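# Separate emitter holder from filter cube, stand both upright

## Task

Take the emitter holder off the filter cube and set it upright on the table next to the remaining part of the cube, with both pieces resting flat on the table top (see the reference image called manual).

## Robot and tools

Robot: two arms, left_arm and right_arm, each with six joints and a two-finger gripper. left_arm sits on the +y side of the table and right_arm on the -y side. These names do not tell you which side of a camera image an arm appears on. Calibrated bases in the scene frame: left_arm at (-0.025, +0.355, +0.025) m, quat_wxyz (+1.000, 0, 0, -0.010); right_arm at (+0.005, -0.335, +0.002) m, quat_wxyz (+1.000, 0, 0, -0.022). A camera stand is fixed to the floor behind the arms.

Frames: the scene frame has its origin at table height, halfway between the nominal arm bases, +x pointing out over the table and +z up. Fixed cameras and the table use this frame. Each arm's gripper position (end_effector_position, metres), end_effector_quat_wxyz, velocities, targets and wrist camera pose are reported in that arm's own base frame, and may be a few centimetres off, more when the arm is stretched. The gripper's fingers point along its +z axis and close along its y axis; the reported position lies between the pads, about 1 cm short of the tips.

Joint rows: every commanded row holds 14 numbers, always both arms, even if one arm stays put. First 7 for left_arm, then 7 for right_arm. Within each arm the order is: wrist pitch, elbow, wrist yaw, wrist roll, shoulder, waist, then gripper opening. The six joint numbers are absolute target angles in radians (not offsets), in the same convention as the Joint positions line. Elbow and wrist pitch have flipped signs in everything you send and read. Usable ranges in your own numbers: wrist pitch -1.571 to 1.571, elbow -3.142 to 0.000, wrist yaw -1.571 to 1.571, wrist roll -2.094 to 2.094, shoulder 0.000 to 3.142, waist -2.618 to 3.054. True limits may differ by up to 0.059 rad; targets well outside are refused, and a target past the real end is clipped, with a line saying "joint sent to its limit". Opening is a number from -1 (shut) to +1 (fully open); between those, the fingers go to where grip_measured reads that value. To keep a gripper unchanged, resend its current command, since 0 means half open, not no change. To hold a joint still, resend its value from the Joint targets line.

Tools:
- execute_actions(actions, cameras): actions is a list of actions; each action is up to 15 rows of 14 numbers, one row per 1/30 s step, the last row repeated if fewer are given. Per step each joint target is kept within a lead of its measured angle (0.339 rad for waist, shoulder, elbow; 2.2 for the wrist joints), and targets that would shift a gripper over 200 mm get scaled back, so far goals need several actions. An empty actions list returns all cameras and the full state.
- move(target, speed, blend, opening_speed, grip_force, blocking, cameras): target is one 14-number row or a list of up to 15 rows, absolute joint angles as above. All joints move in sync along joint-space paths (gripper tracks curve) and nothing avoids obstacles or the other arm. speed is the top rad/s of the joint with the farthest to go, 0.01 to 12.57, default 0.5, one value or one per target. blend (rad) rounds corners between listed targets; 0 stops at each. opening_speed (0.2 or more, units per second on the -1 to 1 scale) ramps the fingers gently. grip_force is the per-pad limit in newtons, 10 to 50, one value or one per arm; it persists, and lower values close slowly. blocking=false returns after about 0.5 s while the motion keeps running; a new move then takes over from the current point. The result adds a move: line, e.g. done, off_target (resting more than 0.035 rad from target), moving, held, fault, plus limits=held if steps were withheld.
- wait(seconds 0 to 10, cameras): lets time pass holding the last command; a running move continues.
- stop(cameras): brakes a running move.
- zoom_image(camera, region [x0, y0, x1, y1] in pixels, top-left origin, at most 504 by 504): enlarges part of a camera's latest image.
- show_instructions(): displays the reference image.
- finished_scene(scene): ends the scene for good; the goal must hold with the robot released.

Cameras (896x504 each): cam_head_left, cam_head_right, cam_high, cam_low, cam_left_wrist, cam_right_wrist. Use "all", [] or a list of names; an unknown name invalidates the call.

Result lines: Joint positions and Joint velocities list each arm's joints in the row order, then the pad gap in metres (0.094 when fully open). Joint targets shows where joints are being driven now. Tool commands shows current gripper commands. grip_measured is the finger reading on the command scale; it reads a little wide when empty and a few thousandths narrower than a hard part under full squeeze. grip_effort_nm is the gripper motor effort (negative closing) and is not a clean contact signal. Joint torques include arm weight and offsets; numbers 2, 5 and 6 wrap at ±28 N m. "joint command not followed" means the clearance check altered some steps. MOTOR HOT appears near 75 °C; at 90 °C the arm folds and goes idle, and at 100 °C it drops.

Avoid: dropping parts or releasing them while moving, fast hits, hard presses against the table, fixtures or heavy objects, any contact or squeeze between the two arms (including one gripper closing on the other's fingers), strain on wrist camera cables, and anything leaving the table. Avoid keeping arms stretched or straining against unreachable targets, which heats motors. Close slowly on parts that could deform. Loose objects may occasionally get nudged by outside forces, so check before finishing.

Each tool is called after "Request:" as name(argument=value, ...), one argument or row to a line, values as JSON.

Reference images:

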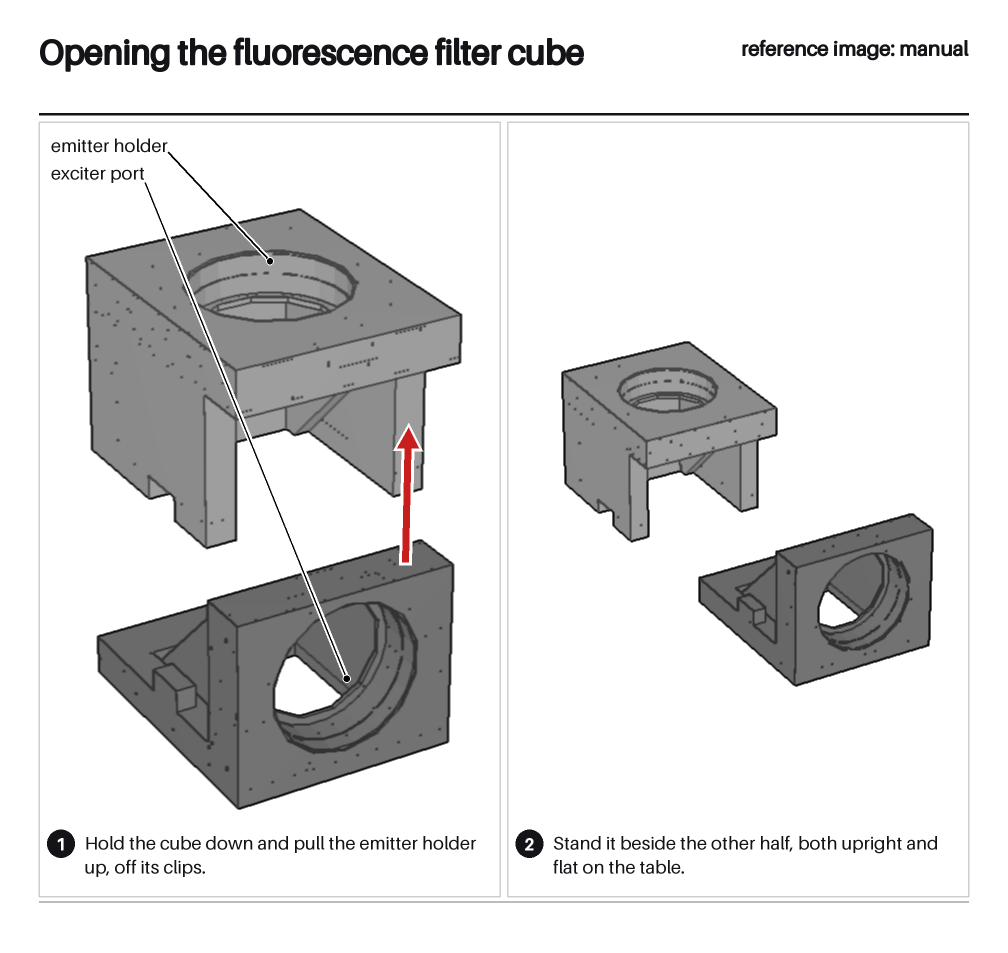

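## Session

Request:
execute_actions(
  actions=[],
)

Scene clock: 0.00 s.
left_arm: end_effector_position=(+0.3882, -0.0015, +0.3983) grip_measured=+1.000 grip_effort_nm=n/a end_effector_quat_wxyz=(+0.696, +0.000, +0.718, -0.010) | right_arm: end_effector_position=(+0.4113, -0.0020, +0.1383) grip_measured=+1.000 grip_effort_nm=n/a end_effector_quat_wxyz=(+0.613, +0.024, +0.787, -0.064)
Joint names: [wrist pitch, elbow, wrist yaw, wrist roll, shoulder, waist]
Joint positions: left_arm=[0.017 -1.05 0.016 -0.013 1.064 0.001 0.094] | right_arm=[-0.799 -0.433 0.215 -0.019 1.481 0.086 0.094]
Joint velocities: within noise
Joint torques (N m): no reading
Heat: left arm: 22 °C; right arm: 23 °C.
Joint targets: left_arm=[0.019 -1.059 0.016 -0.014 1.056 0.001] | right_arm=[-0.800 -0.441 0.217 -0.020 1.473 0.086]
Tool commands: left_gripper/opening=+1.0 right_gripper/opening=+1.0

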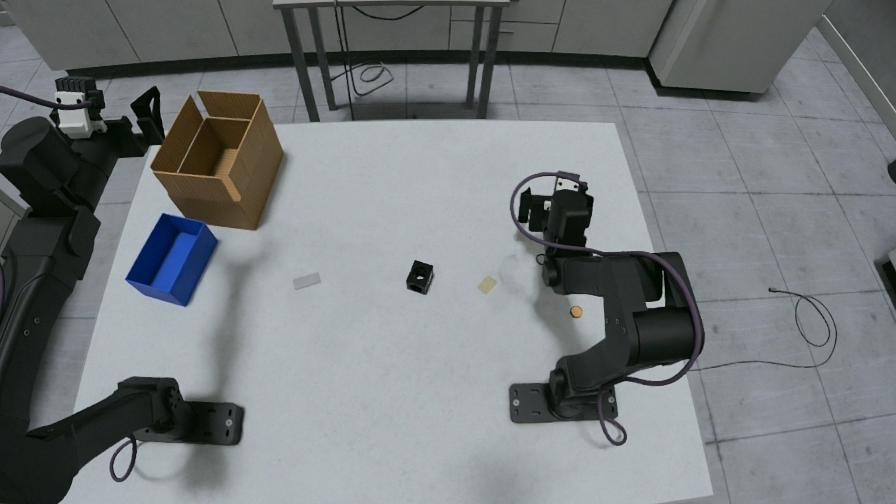

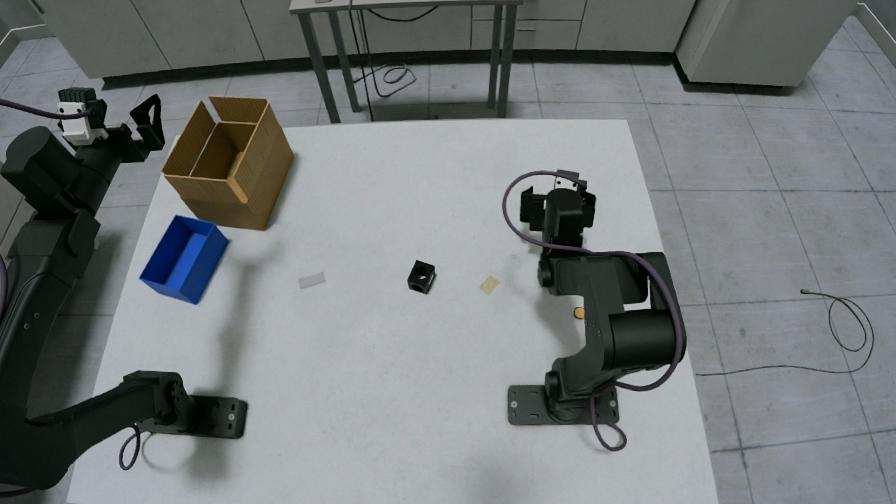

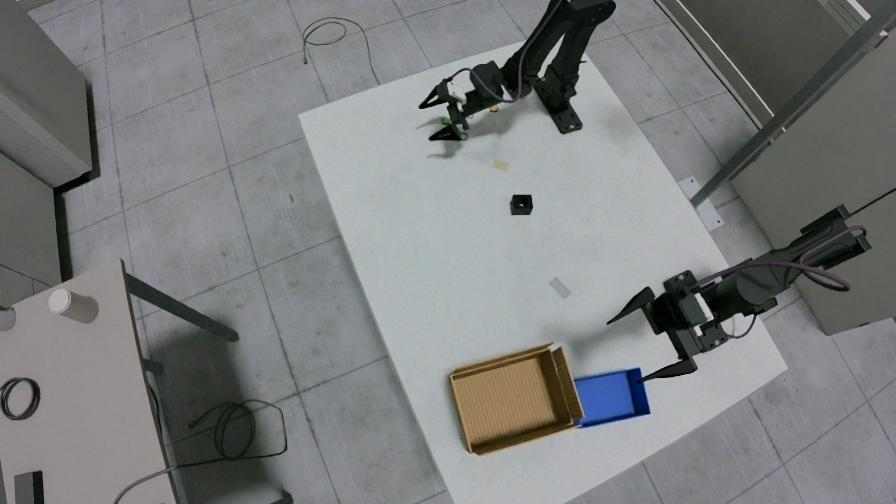

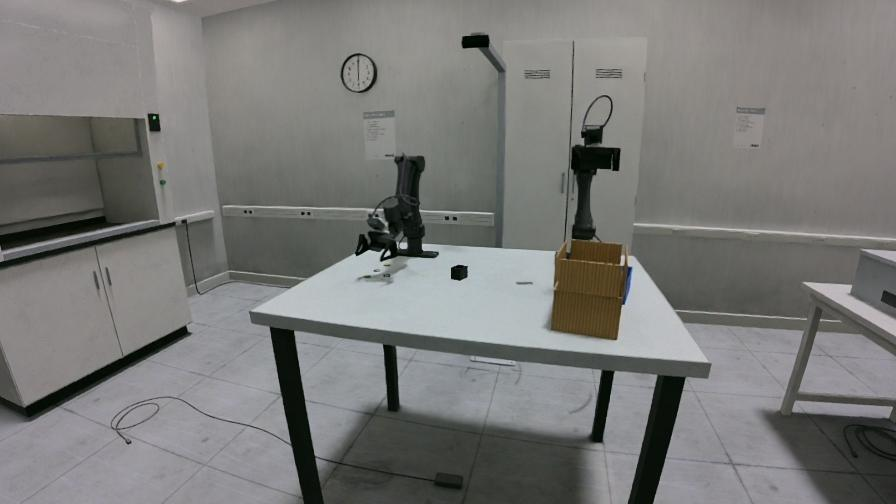

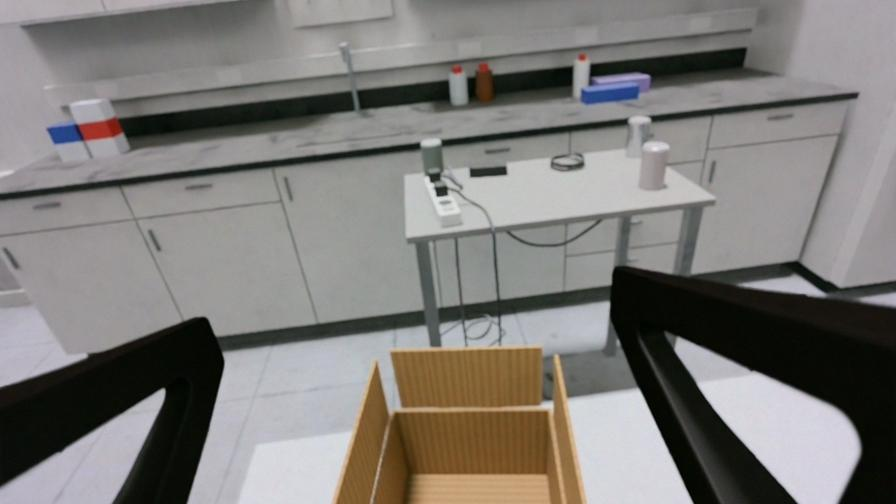

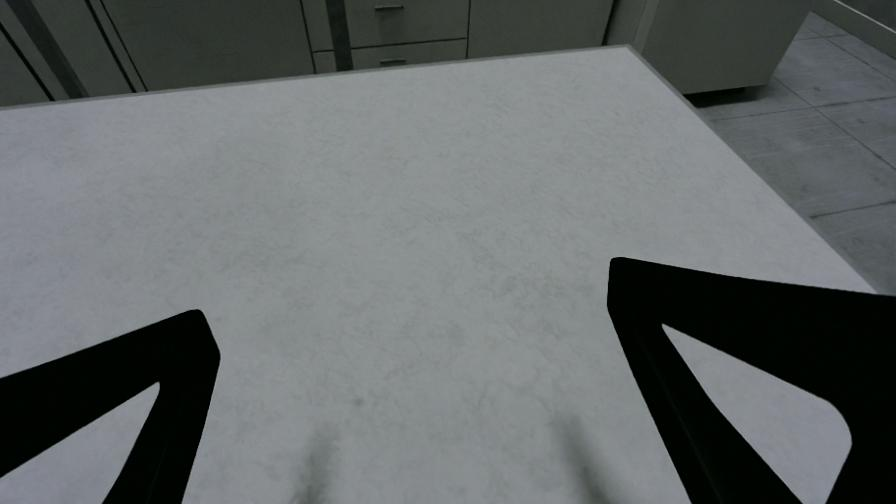

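Request:
zoom_image(
  camera="cam_head_left",
  region=[380, 240, 460, 310],
)

Request:
zoom_image(
  camera="cam_high",
  region=[485, 180, 555, 230],
)

Request:
zoom_image(
  camera="cam_low",
  region=[430, 250, 490, 290],
)

Request:
zoom_image(
  camera="cam_head_right",
  region=[380, 240, 460, 310],
)

Scaled by 6.300 from the camera's 896x504 image, which has a finer 1280x720 frame.

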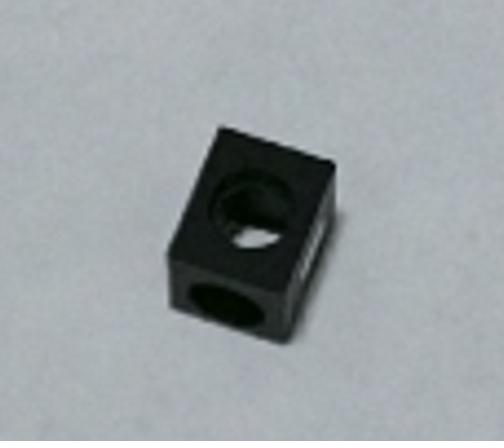

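Scaled by 7.200 from the camera's 896x504 image, which has a finer 1280x720 frame.

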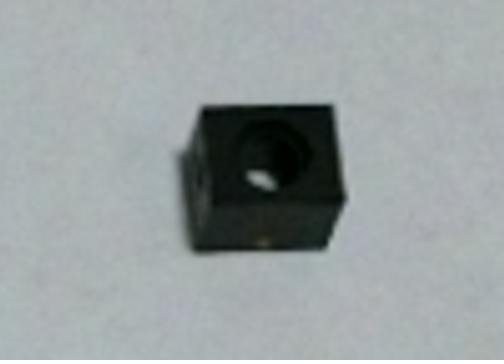

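Scaled by 8.400 from the camera's 896x504 image, which has a finer 1280x720 frame.

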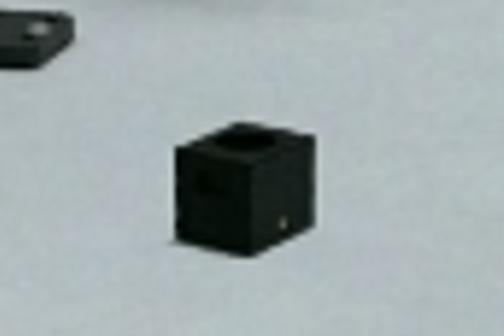

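Scaled by 6.300 from the camera's 896x504 image, which has a finer 1280x720 frame.

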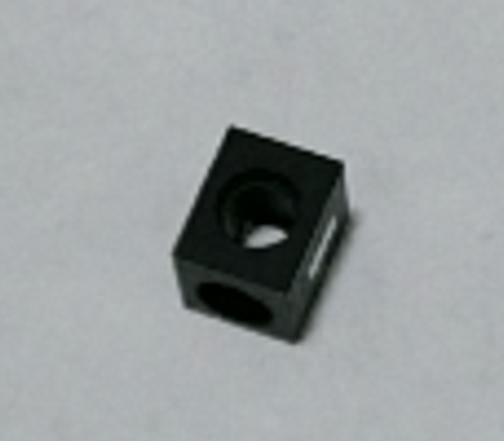

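Request:
move(
  target=[0.126,-0.400,0,0,0.774,-0.96,1,1.184,-1.34,0,0,1.356,0.85,1],
  speed=1.0,
  cameras=["all"],
)

Scene clock: 11.20 s.
left_arm: end_effector_position=(+0.1755, -0.2476, +0.1498) grip_measured=+1.000 grip_effort_nm=0.05 end_effector_quat_wxyz=(+0.450, +0.395, +0.765, -0.237) | right_arm: end_effector_position=(+0.2015, +0.2266, +0.1874) grip_measured=+1.000 grip_effort_nm=0.01 end_effector_quat_wxyz=(+0.161, -0.406, +0.897, +0.069)
Joint names: [wrist pitch, elbow, wrist yaw, wrist roll, shoulder, waist]
Joint positions: left_arm=[0.122 -0.409 0.006 -0.005 0.79 -0.954 0.094] | right_arm=[1.159 -1.316 0.005 -0.008 1.376 0.844 0.094]
Joint torques (N m): left_arm=[-1.87 -5.29 -0.09 0.03 -1.63 -0.43] | right_arm=[-0.7 -8.8 -0.05 0.07 -6.37 0.54]
Heat: left arm: 25 °C; right arm: 23 °C.
Joint targets: left_arm=[0.126 -0.400 0.000 0.000 0.774 -0.960] | right_arm=[1.184 -1.340 0.000 0.000 1.356 0.850]
move: done

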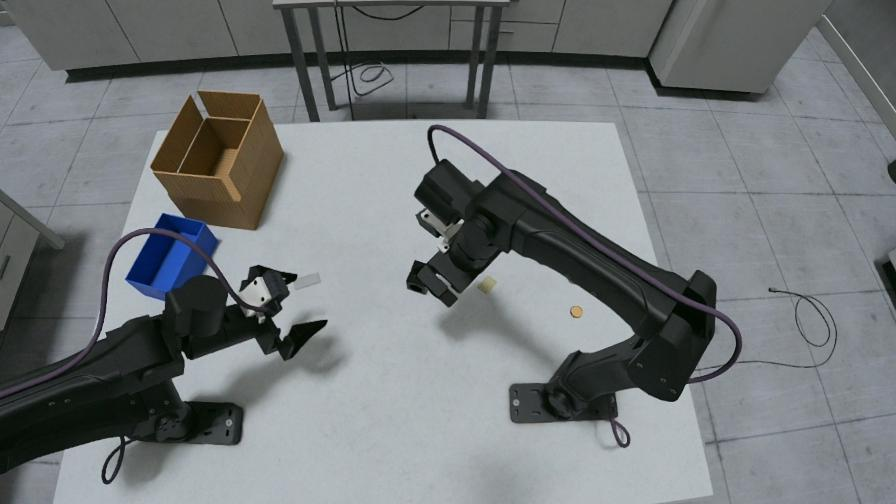

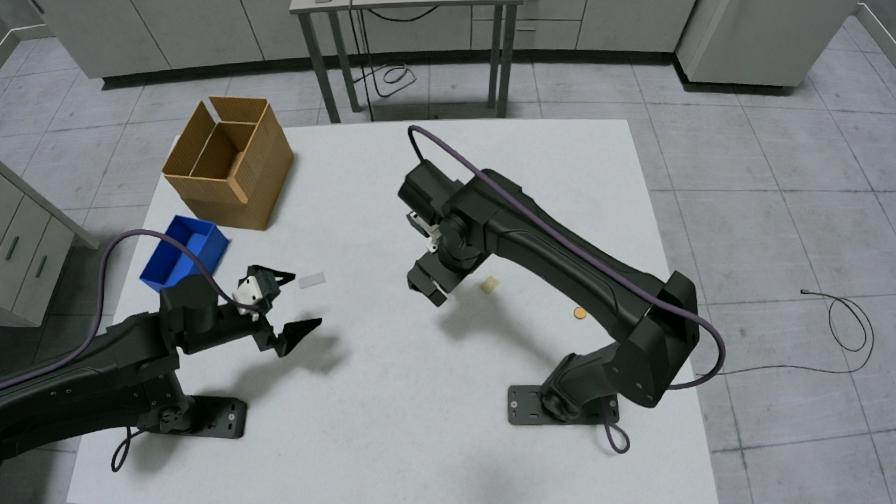

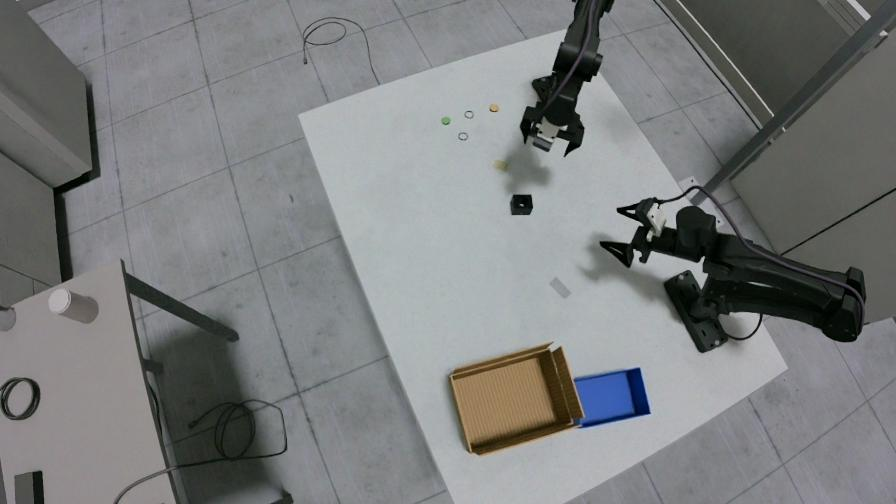

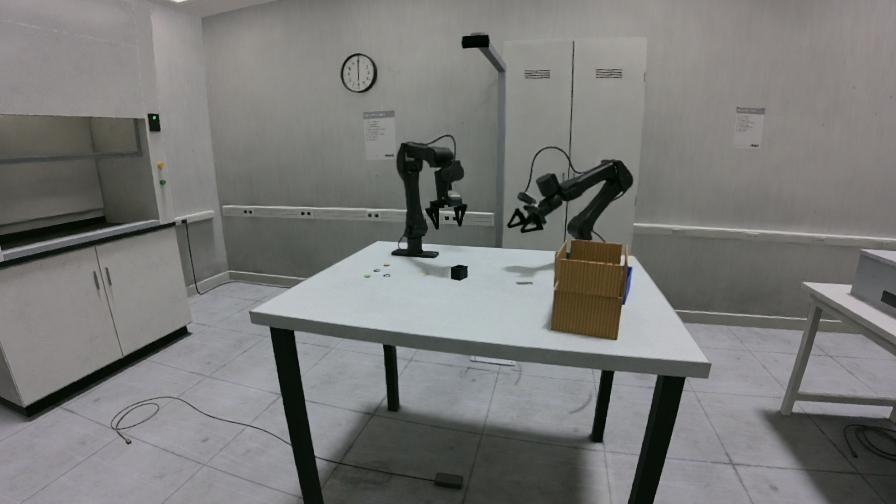

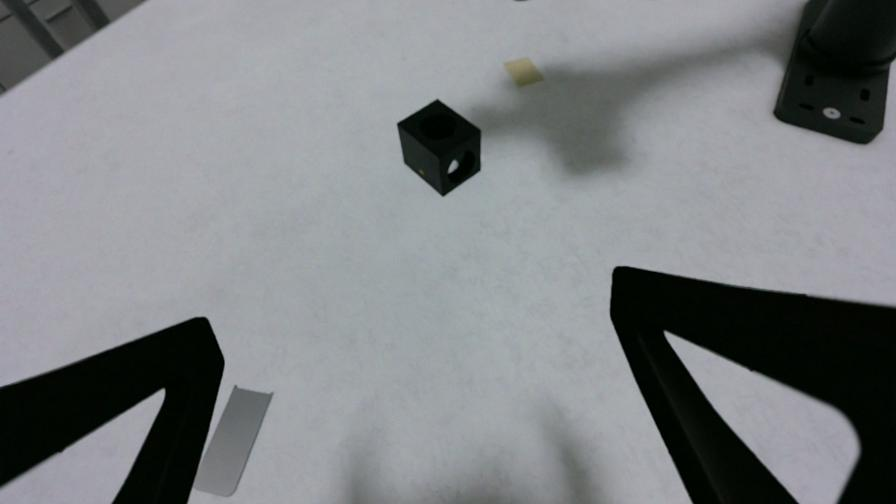

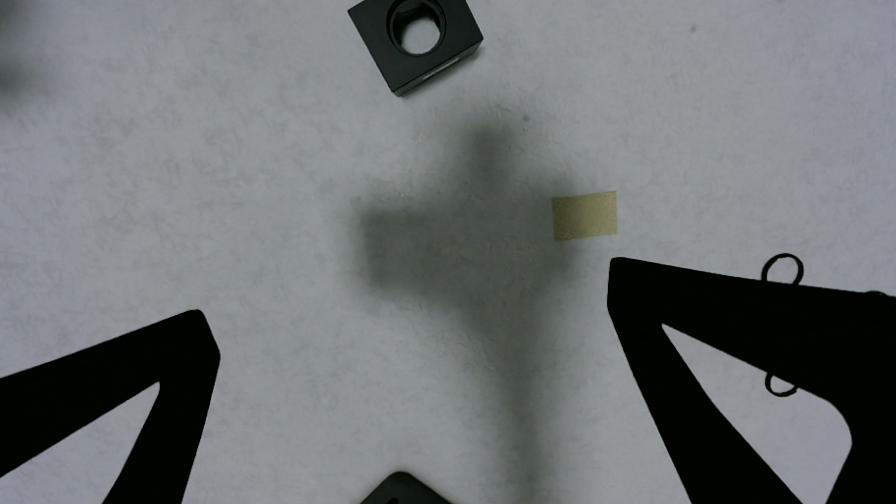

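Request:
zoom_image(
  camera="cam_left_wrist",
  region=[380, 85, 500, 205],
)

Request:
zoom_image(
  camera="cam_right_wrist",
  region=[330, 0, 500, 110],
)

Scaled by 4.200 from the camera's 896x504 image, which has a finer 1280x720 frame.

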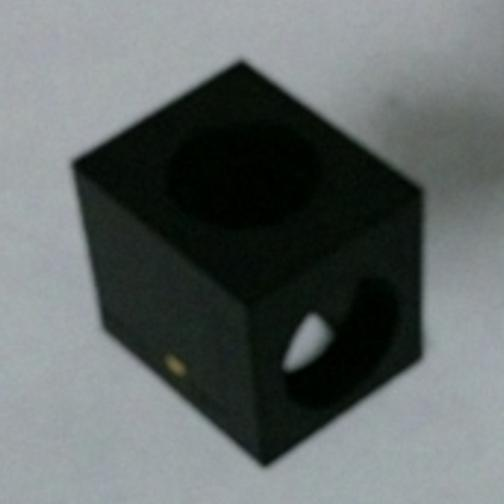

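Scaled by 2.965 from the camera's 896x504 image, which has a finer 1280x720 frame.

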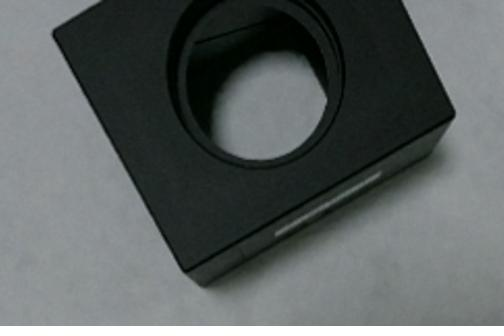

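Request:
move(
  target=[0.126,-0.400,0,0,0.774,-0.96,1,1.449,-1.926,0,1.154,1.977,0.84,1],
  speed=1.0,
  cameras=["cam_left_wrist","cam_right_wrist","cam_head_left"],
)

Scene clock: 19.27 s.
left_arm: end_effector_position=(+0.1755, -0.2476, +0.1498) grip_measured=+1.000 grip_effort_nm=0.05 end_effector_quat_wxyz=(+0.450, +0.395, +0.765, -0.237) | right_arm: end_effector_position=(+0.2601, +0.2942, +0.1578) grip_measured=+1.000 grip_effort_nm=0.01 end_effector_quat_wxyz=(+0.025, +0.149, +0.988, +0.040)
Joint names: [wrist pitch, elbow, wrist yaw, wrist roll, shoulder, waist]
Joint positions: left_arm=[0.122 -0.409 0.006 -0.005 0.79 -0.954 0.094] | right_arm=[1.414 -1.901 -0.002 1.143 1.963 0.844 0.094]
Joint torques (N m): left_arm=[-1.89 -5.3 -0.09 0.04 -1.63 -0.44] | right_arm=[-0.13 -8.53 0.01 0.11 -8.58 -0.38]
Heat: left arm: 25 °C; right arm: 23 °C.
Joint targets: left_arm=[0.126 -0.400 0.000 0.000 0.774 -0.960] | right_arm=[1.449 -1.926 0.000 1.154 1.977 0.840]
move: done
Images, in order (width x height): cam_head_left 896x504, cam_left_wrist 896x504, cam_right_wrist 896x504.

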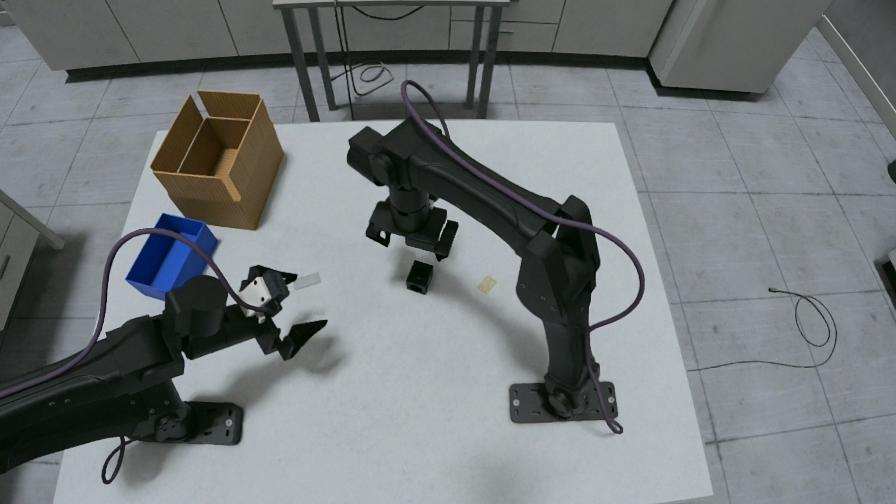

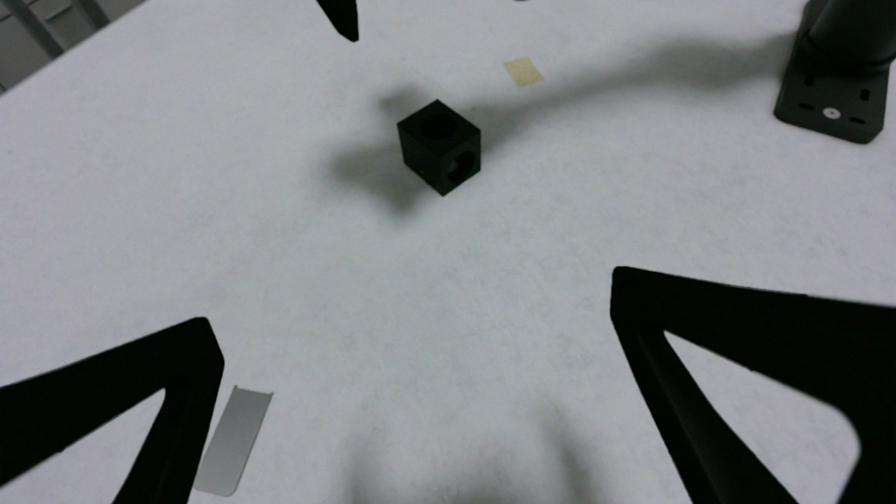

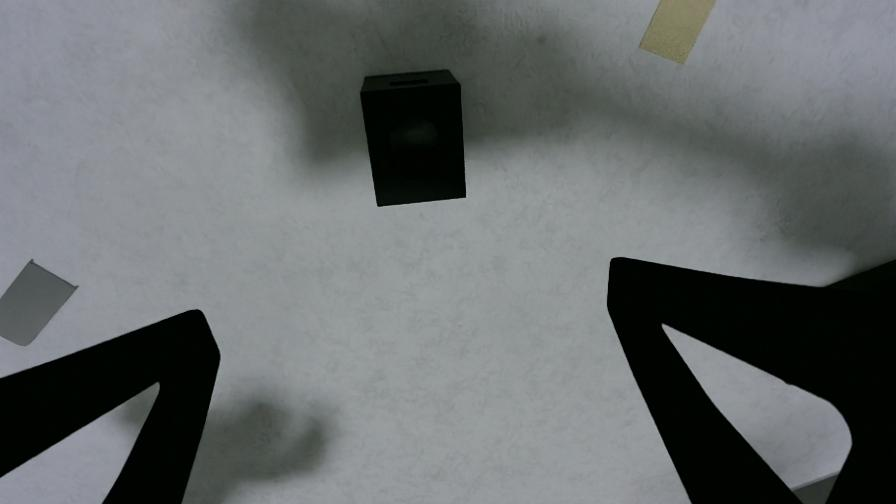

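Request:
move(
  target=[-0.223,-0.884,-0.966,-0.741,1.946,-1.47,1,1.50,-2.027,0,1.17,2.12,0.83,1],
  speed=1.0,
  cameras=["cam_left_wrist","cam_right_wrist","cam_head_left"],
)

Scene clock: 26.80 s.
left_arm: end_effector_position=(+0.1873, -0.3814, +0.0469) grip_measured=+1.000 grip_effort_nm=0.05 end_effector_quat_wxyz=(+0.522, +0.153, +0.835, -0.081) | right_arm: end_effector_position=(+0.2698, +0.3019, +0.1320) grip_measured=+1.000 grip_effort_nm=0.01 end_effector_quat_wxyz=(+0.002, +0.159, +0.987, +0.004)
Joint names: [wrist pitch, elbow, wrist yaw, wrist roll, shoulder, waist]
Joint positions: left_arm=[-0.208 -0.864 -0.949 -0.729 1.933 -1.469 0.094] | right_arm=[1.465 -2.002 -0.002 1.158 2.099 0.838 0.094]
Joint torques (N m): left_arm=[-1.54 -5.57 -0.55 -0.16 -6.68 0.01] | right_arm=[0.07 -8.34 0.01 0.1 -9.06 -0.8]
Heat: left arm: 26 °C; right arm: 23 °C.
Joint targets: left_arm=[-0.223 -0.884 -0.966 -0.741 1.946 -1.470] | right_arm=[1.500 -2.027 0.000 1.170 2.120 0.830]
move: done
Images, in order (width x height): cam_head_left 896x504, cam_left_wrist 896x504, cam_right_wrist 896x504.

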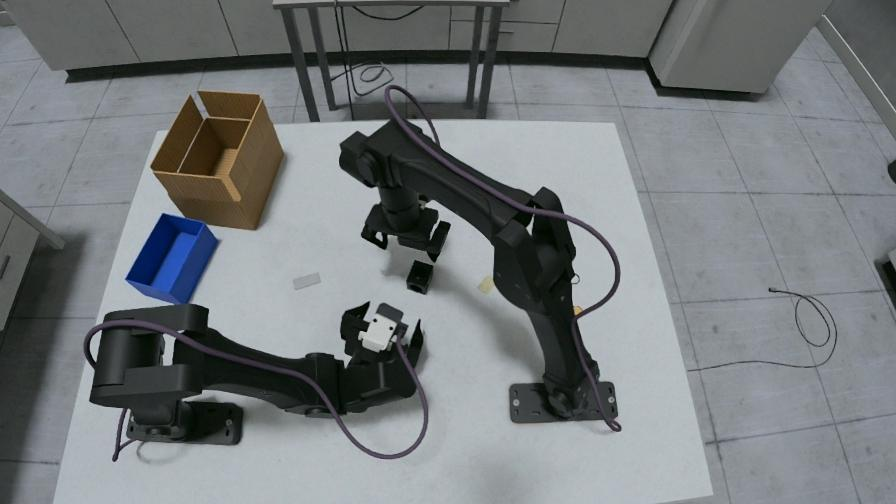

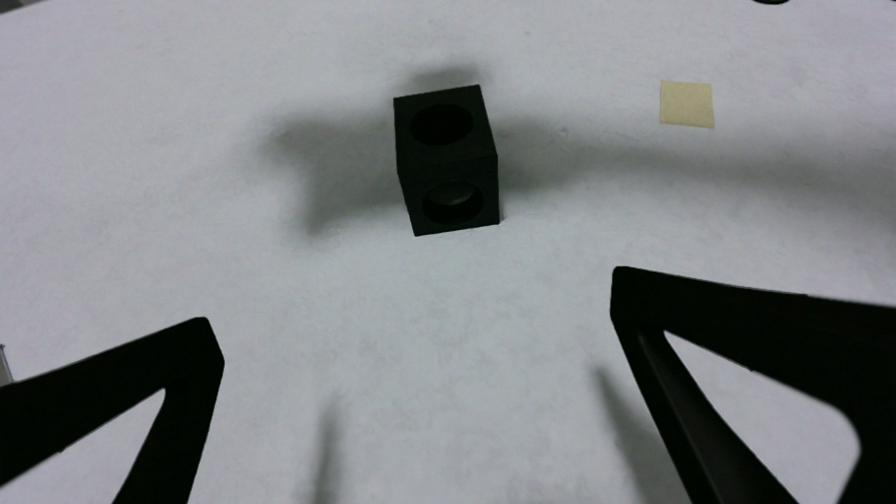

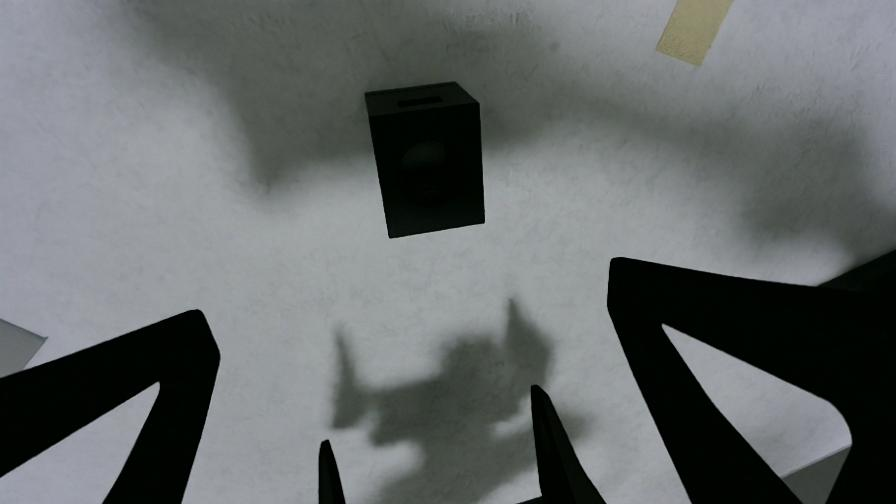

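Request:
move(
  target=[-0.503,-1.008,-0.884,-0.606,2.242,-1.355,1,1.269,-1.769,0,1.158,2.096,0.818,1],
  speed=0.6,
  cameras=["cam_left_wrist","cam_right_wrist","cam_head_left"],
)

Scene clock: 32.57 s.
left_arm: end_effector_position=(+0.2330, -0.4146, -0.0061) grip_measured=+1.000 grip_effort_nm=0.05 end_effector_quat_wxyz=(+0.528, +0.142, +0.833, -0.087) | right_arm: end_effector_position=(+0.2716, +0.2966, +0.0755) grip_measured=+1.000 grip_effort_nm=0.01 end_effector_quat_wxyz=(-0.003, +0.165, +0.986, -0.003)
Joint names: [wrist pitch, elbow, wrist yaw, wrist roll, shoulder, waist]
Joint positions: left_arm=[-0.488 -0.99 -0.883 -0.609 2.218 -1.358 0.094] | right_arm=[1.258 -1.778 -0.002 1.158 2.099 0.826 0.094]
Joint torques (N m): left_arm=[-1.68 -4.98 -0.31 -0.06 -7.61 0.27] | right_arm=[-0.13 -5.11 0.01 -0.02 -11 -0.73]
Heat: left arm: 26 °C; right arm: 23 °C.
Joint targets: left_arm=[-0.503 -1.008 -0.884 -0.606 2.242 -1.355] | right_arm=[1.269 -1.769 0.000 1.158 2.096 0.818]
move: done
Images, in order (width x height): cam_head_left 896x504, cam_left_wrist 896x504, cam_right_wrist 896x504.

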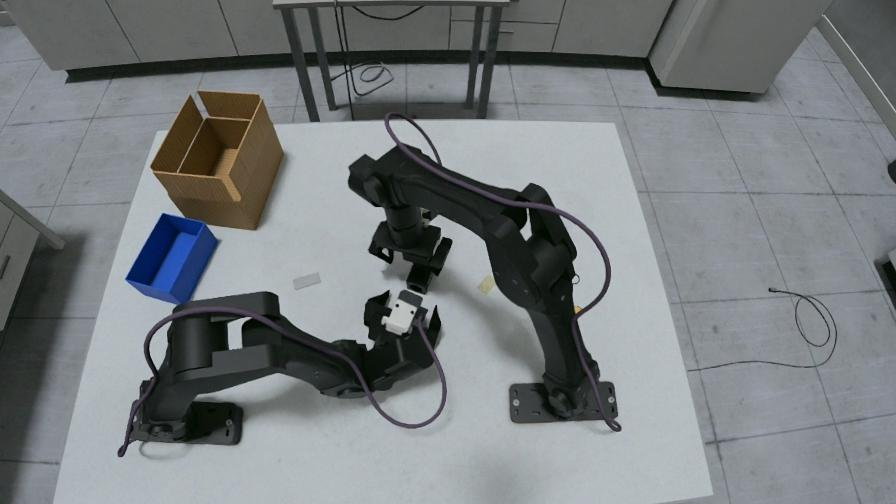

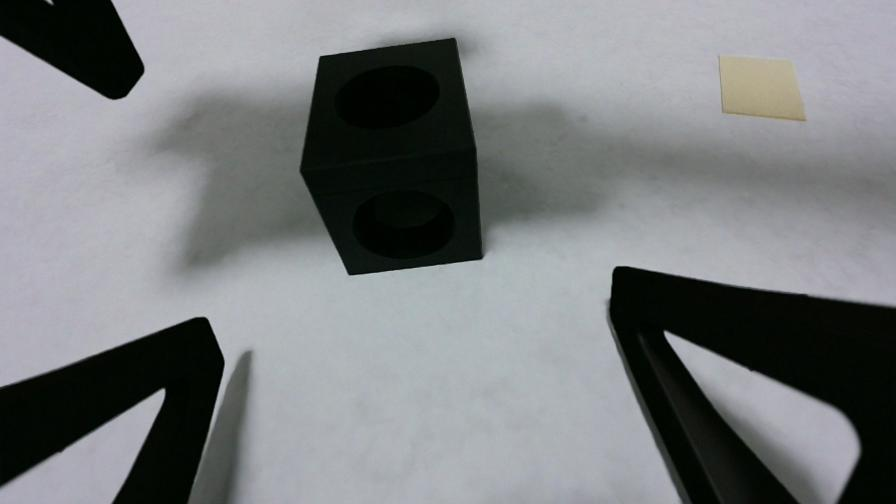

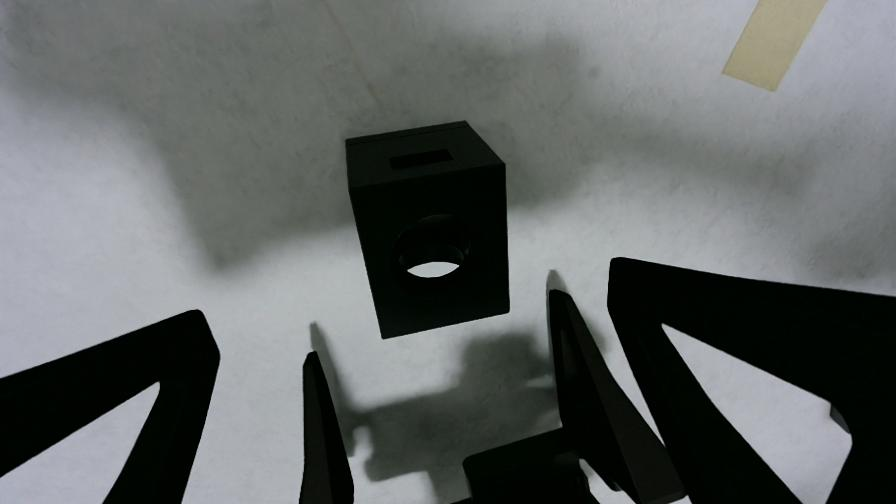

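Request:
move(
  target=[-0.524,-1.077,-0.835,-0.542,2.282,-1.290,1,1.096,-1.612,0,1.158,2.112,0.808,1],
  speed=0.3,
  cameras=["cam_left_wrist","cam_right_wrist"],
)

Scene clock: 36.93 s.
left_arm: end_effector_position=(+0.2601, -0.4252, -0.0047) grip_measured=+1.000 grip_effort_nm=0.05 end_effector_quat_wxyz=(+0.528, +0.142, +0.833, -0.089) | right_arm: end_effector_position=(+0.2728, +0.2923, +0.0366) grip_measured=+1.000 grip_effort_nm=0.01 end_effector_quat_wxyz=(+0.001, +0.170, +0.985, +0.004)
Joint names: [wrist pitch, elbow, wrist yaw, wrist roll, shoulder, waist]
Joint positions: left_arm=[-0.509 -1.058 -0.835 -0.545 2.256 -1.295 0.094] | right_arm=[1.086 -1.621 -0.003 1.158 2.099 0.816 0.094]
Joint torques (N m): left_arm=[-1.76 -5.23 -0.3 0.01 -7.87 0.51] | right_arm=[-0.17 -4.96 0.02 -0.01 -9.61 -0.76]
Heat: left arm: 26 °C; right arm: 23 °C.
Joint targets: left_arm=[-0.524 -1.077 -0.835 -0.542 2.282 -1.290] | right_arm=[1.096 -1.612 0.000 1.158 2.112 0.808]
move: done
Images, in order (width x height): cam_left_wrist 896x504, cam_right_wrist 896x504.

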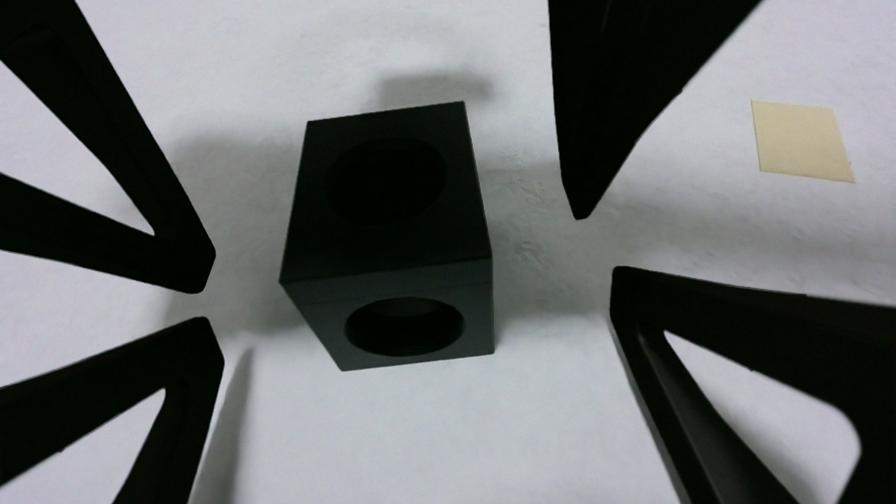

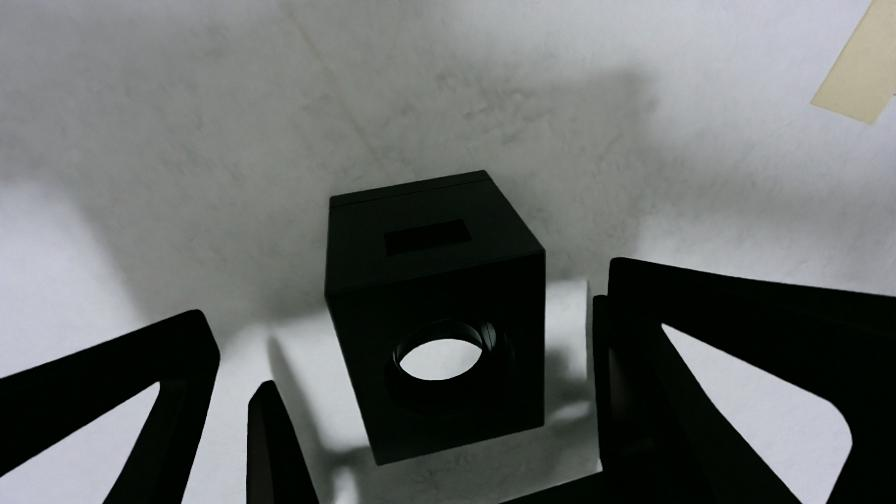

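Request:
move(
  target=[-0.524,-1.077,-0.835,-0.542,2.282,-1.290,1,1.071,-1.563,0,1.123,2.088,0.810,1],
  speed=0.3,
  cameras=["cam_left_wrist","cam_right_wrist"],
)

Scene clock: 56.73 s.
left_arm: end_effector_position=(+0.2601, -0.4255, -0.0047) grip_measured=+1.000 grip_effort_nm=0.05 end_effector_quat_wxyz=(+0.528, +0.142, +0.833, -0.089) | right_arm: end_effector_position=(+0.2668, +0.2859, +0.0250) grip_measured=+1.000 grip_effort_nm=0.01 end_effector_quat_wxyz=(-0.006, +0.154, +0.988, -0.006)
Joint names: [wrist pitch, elbow, wrist yaw, wrist roll, shoulder, waist]
Joint positions: left_arm=[-0.51 -1.058 -0.834 -0.545 2.256 -1.295 0.094] | right_arm=[1.061 -1.573 -0.003 1.126 2.099 0.816 0.094]
Joint torques (N m): left_arm=[-1.75 -5.24 -0.32 0 -7.83 0.55] | right_arm=[-0.14 -4.71 0.03 -0.04 -11.45 -0.55]
Heat: left arm: 26 °C; right arm: 23 °C.
Joint targets: left_arm=[-0.524 -1.077 -0.835 -0.542 2.282 -1.290] | right_arm=[1.071 -1.563 0.000 1.123 2.088 0.810]
move: done
Images, in order (width x height): cam_left_wrist 896x504, cam_right_wrist 896x504.

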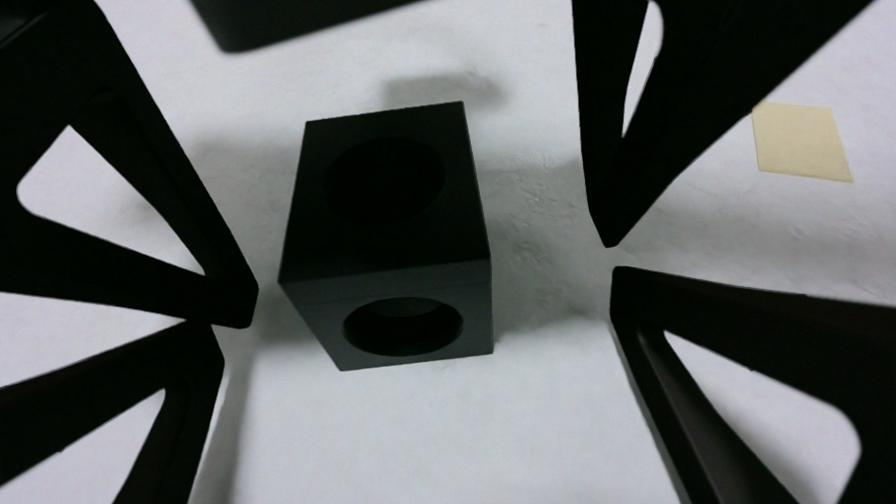

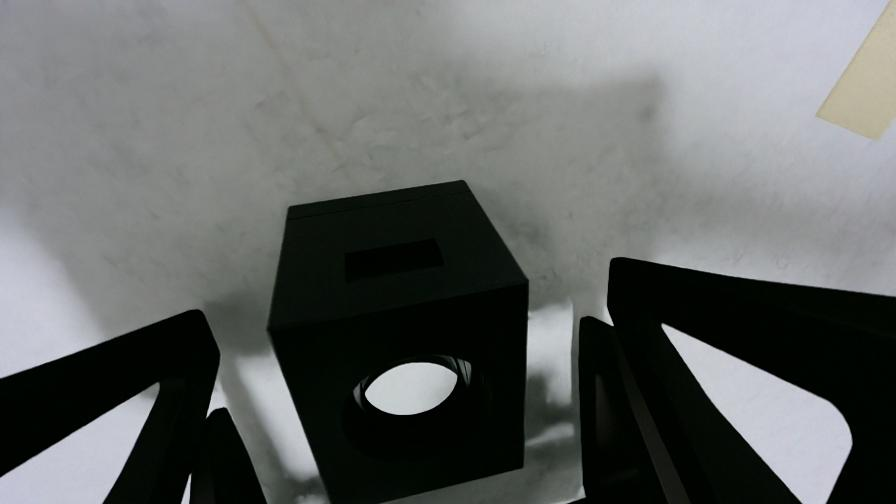

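Request:
move(
  target=[-0.520,-1.063,-0.845,-0.556,2.273,-1.304,1,1.113,-1.615,0,1.100,2.098,0.787,1],
  speed=0.3,
  cameras=["cam_left_wrist","cam_right_wrist"],
)

Scene clock: 60.00 s.
left_arm: end_effector_position=(+0.2601, -0.4255, -0.0047) grip_measured=+1.000 grip_effort_nm=0.05 end_effector_quat_wxyz=(+0.528, +0.142, +0.833, -0.089) | right_arm: end_effector_position=(+0.2743, +0.2810, +0.0297) grip_measured=+1.000 grip_effort_nm=0.01 end_effector_quat_wxyz=(-0.006, +0.154, +0.988, -0.005)
Joint names: [wrist pitch, elbow, wrist yaw, wrist roll, shoulder, waist]
Joint positions: left_arm=[-0.51 -1.058 -0.834 -0.545 2.256 -1.295 0.094] | right_arm=[1.079 -1.593 -0.004 1.102 2.099 0.793 0.094]
Joint torques (N m): left_arm=[-1.73 -4.12 -0.41 -0.17 -8.49 -0.66] | right_arm=[0.07 -7.88 0.02 -0.04 -10.61 -0.58]
Heat: left arm: 26 °C; right arm: 23 °C.
Joint targets: left_arm=[-0.520 -1.063 -0.845 -0.556 2.273 -1.304] | right_arm=[1.113 -1.615 0.000 1.100 2.098 0.787]
move: done
Images, in order (width x height): cam_left_wrist 896x504, cam_right_wrist 896x504.

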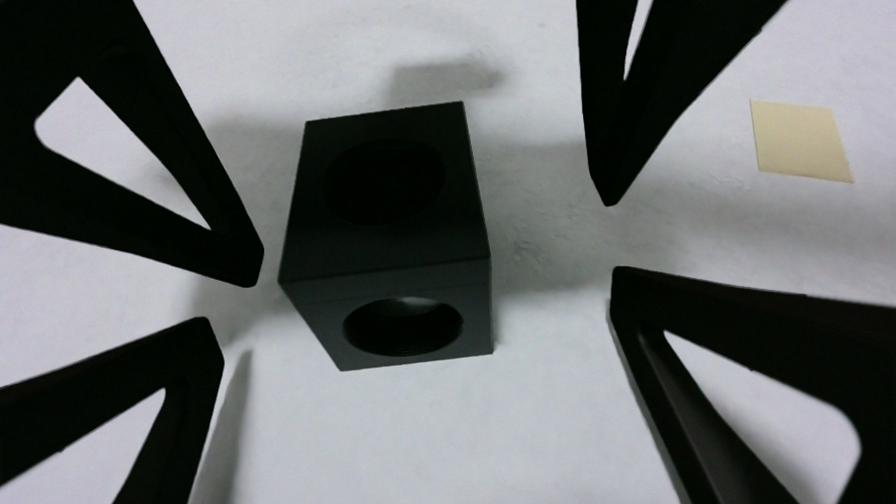

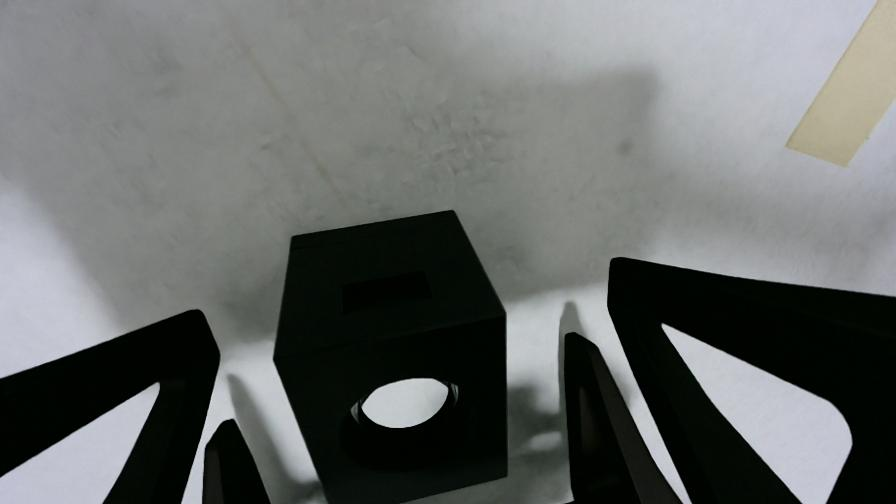

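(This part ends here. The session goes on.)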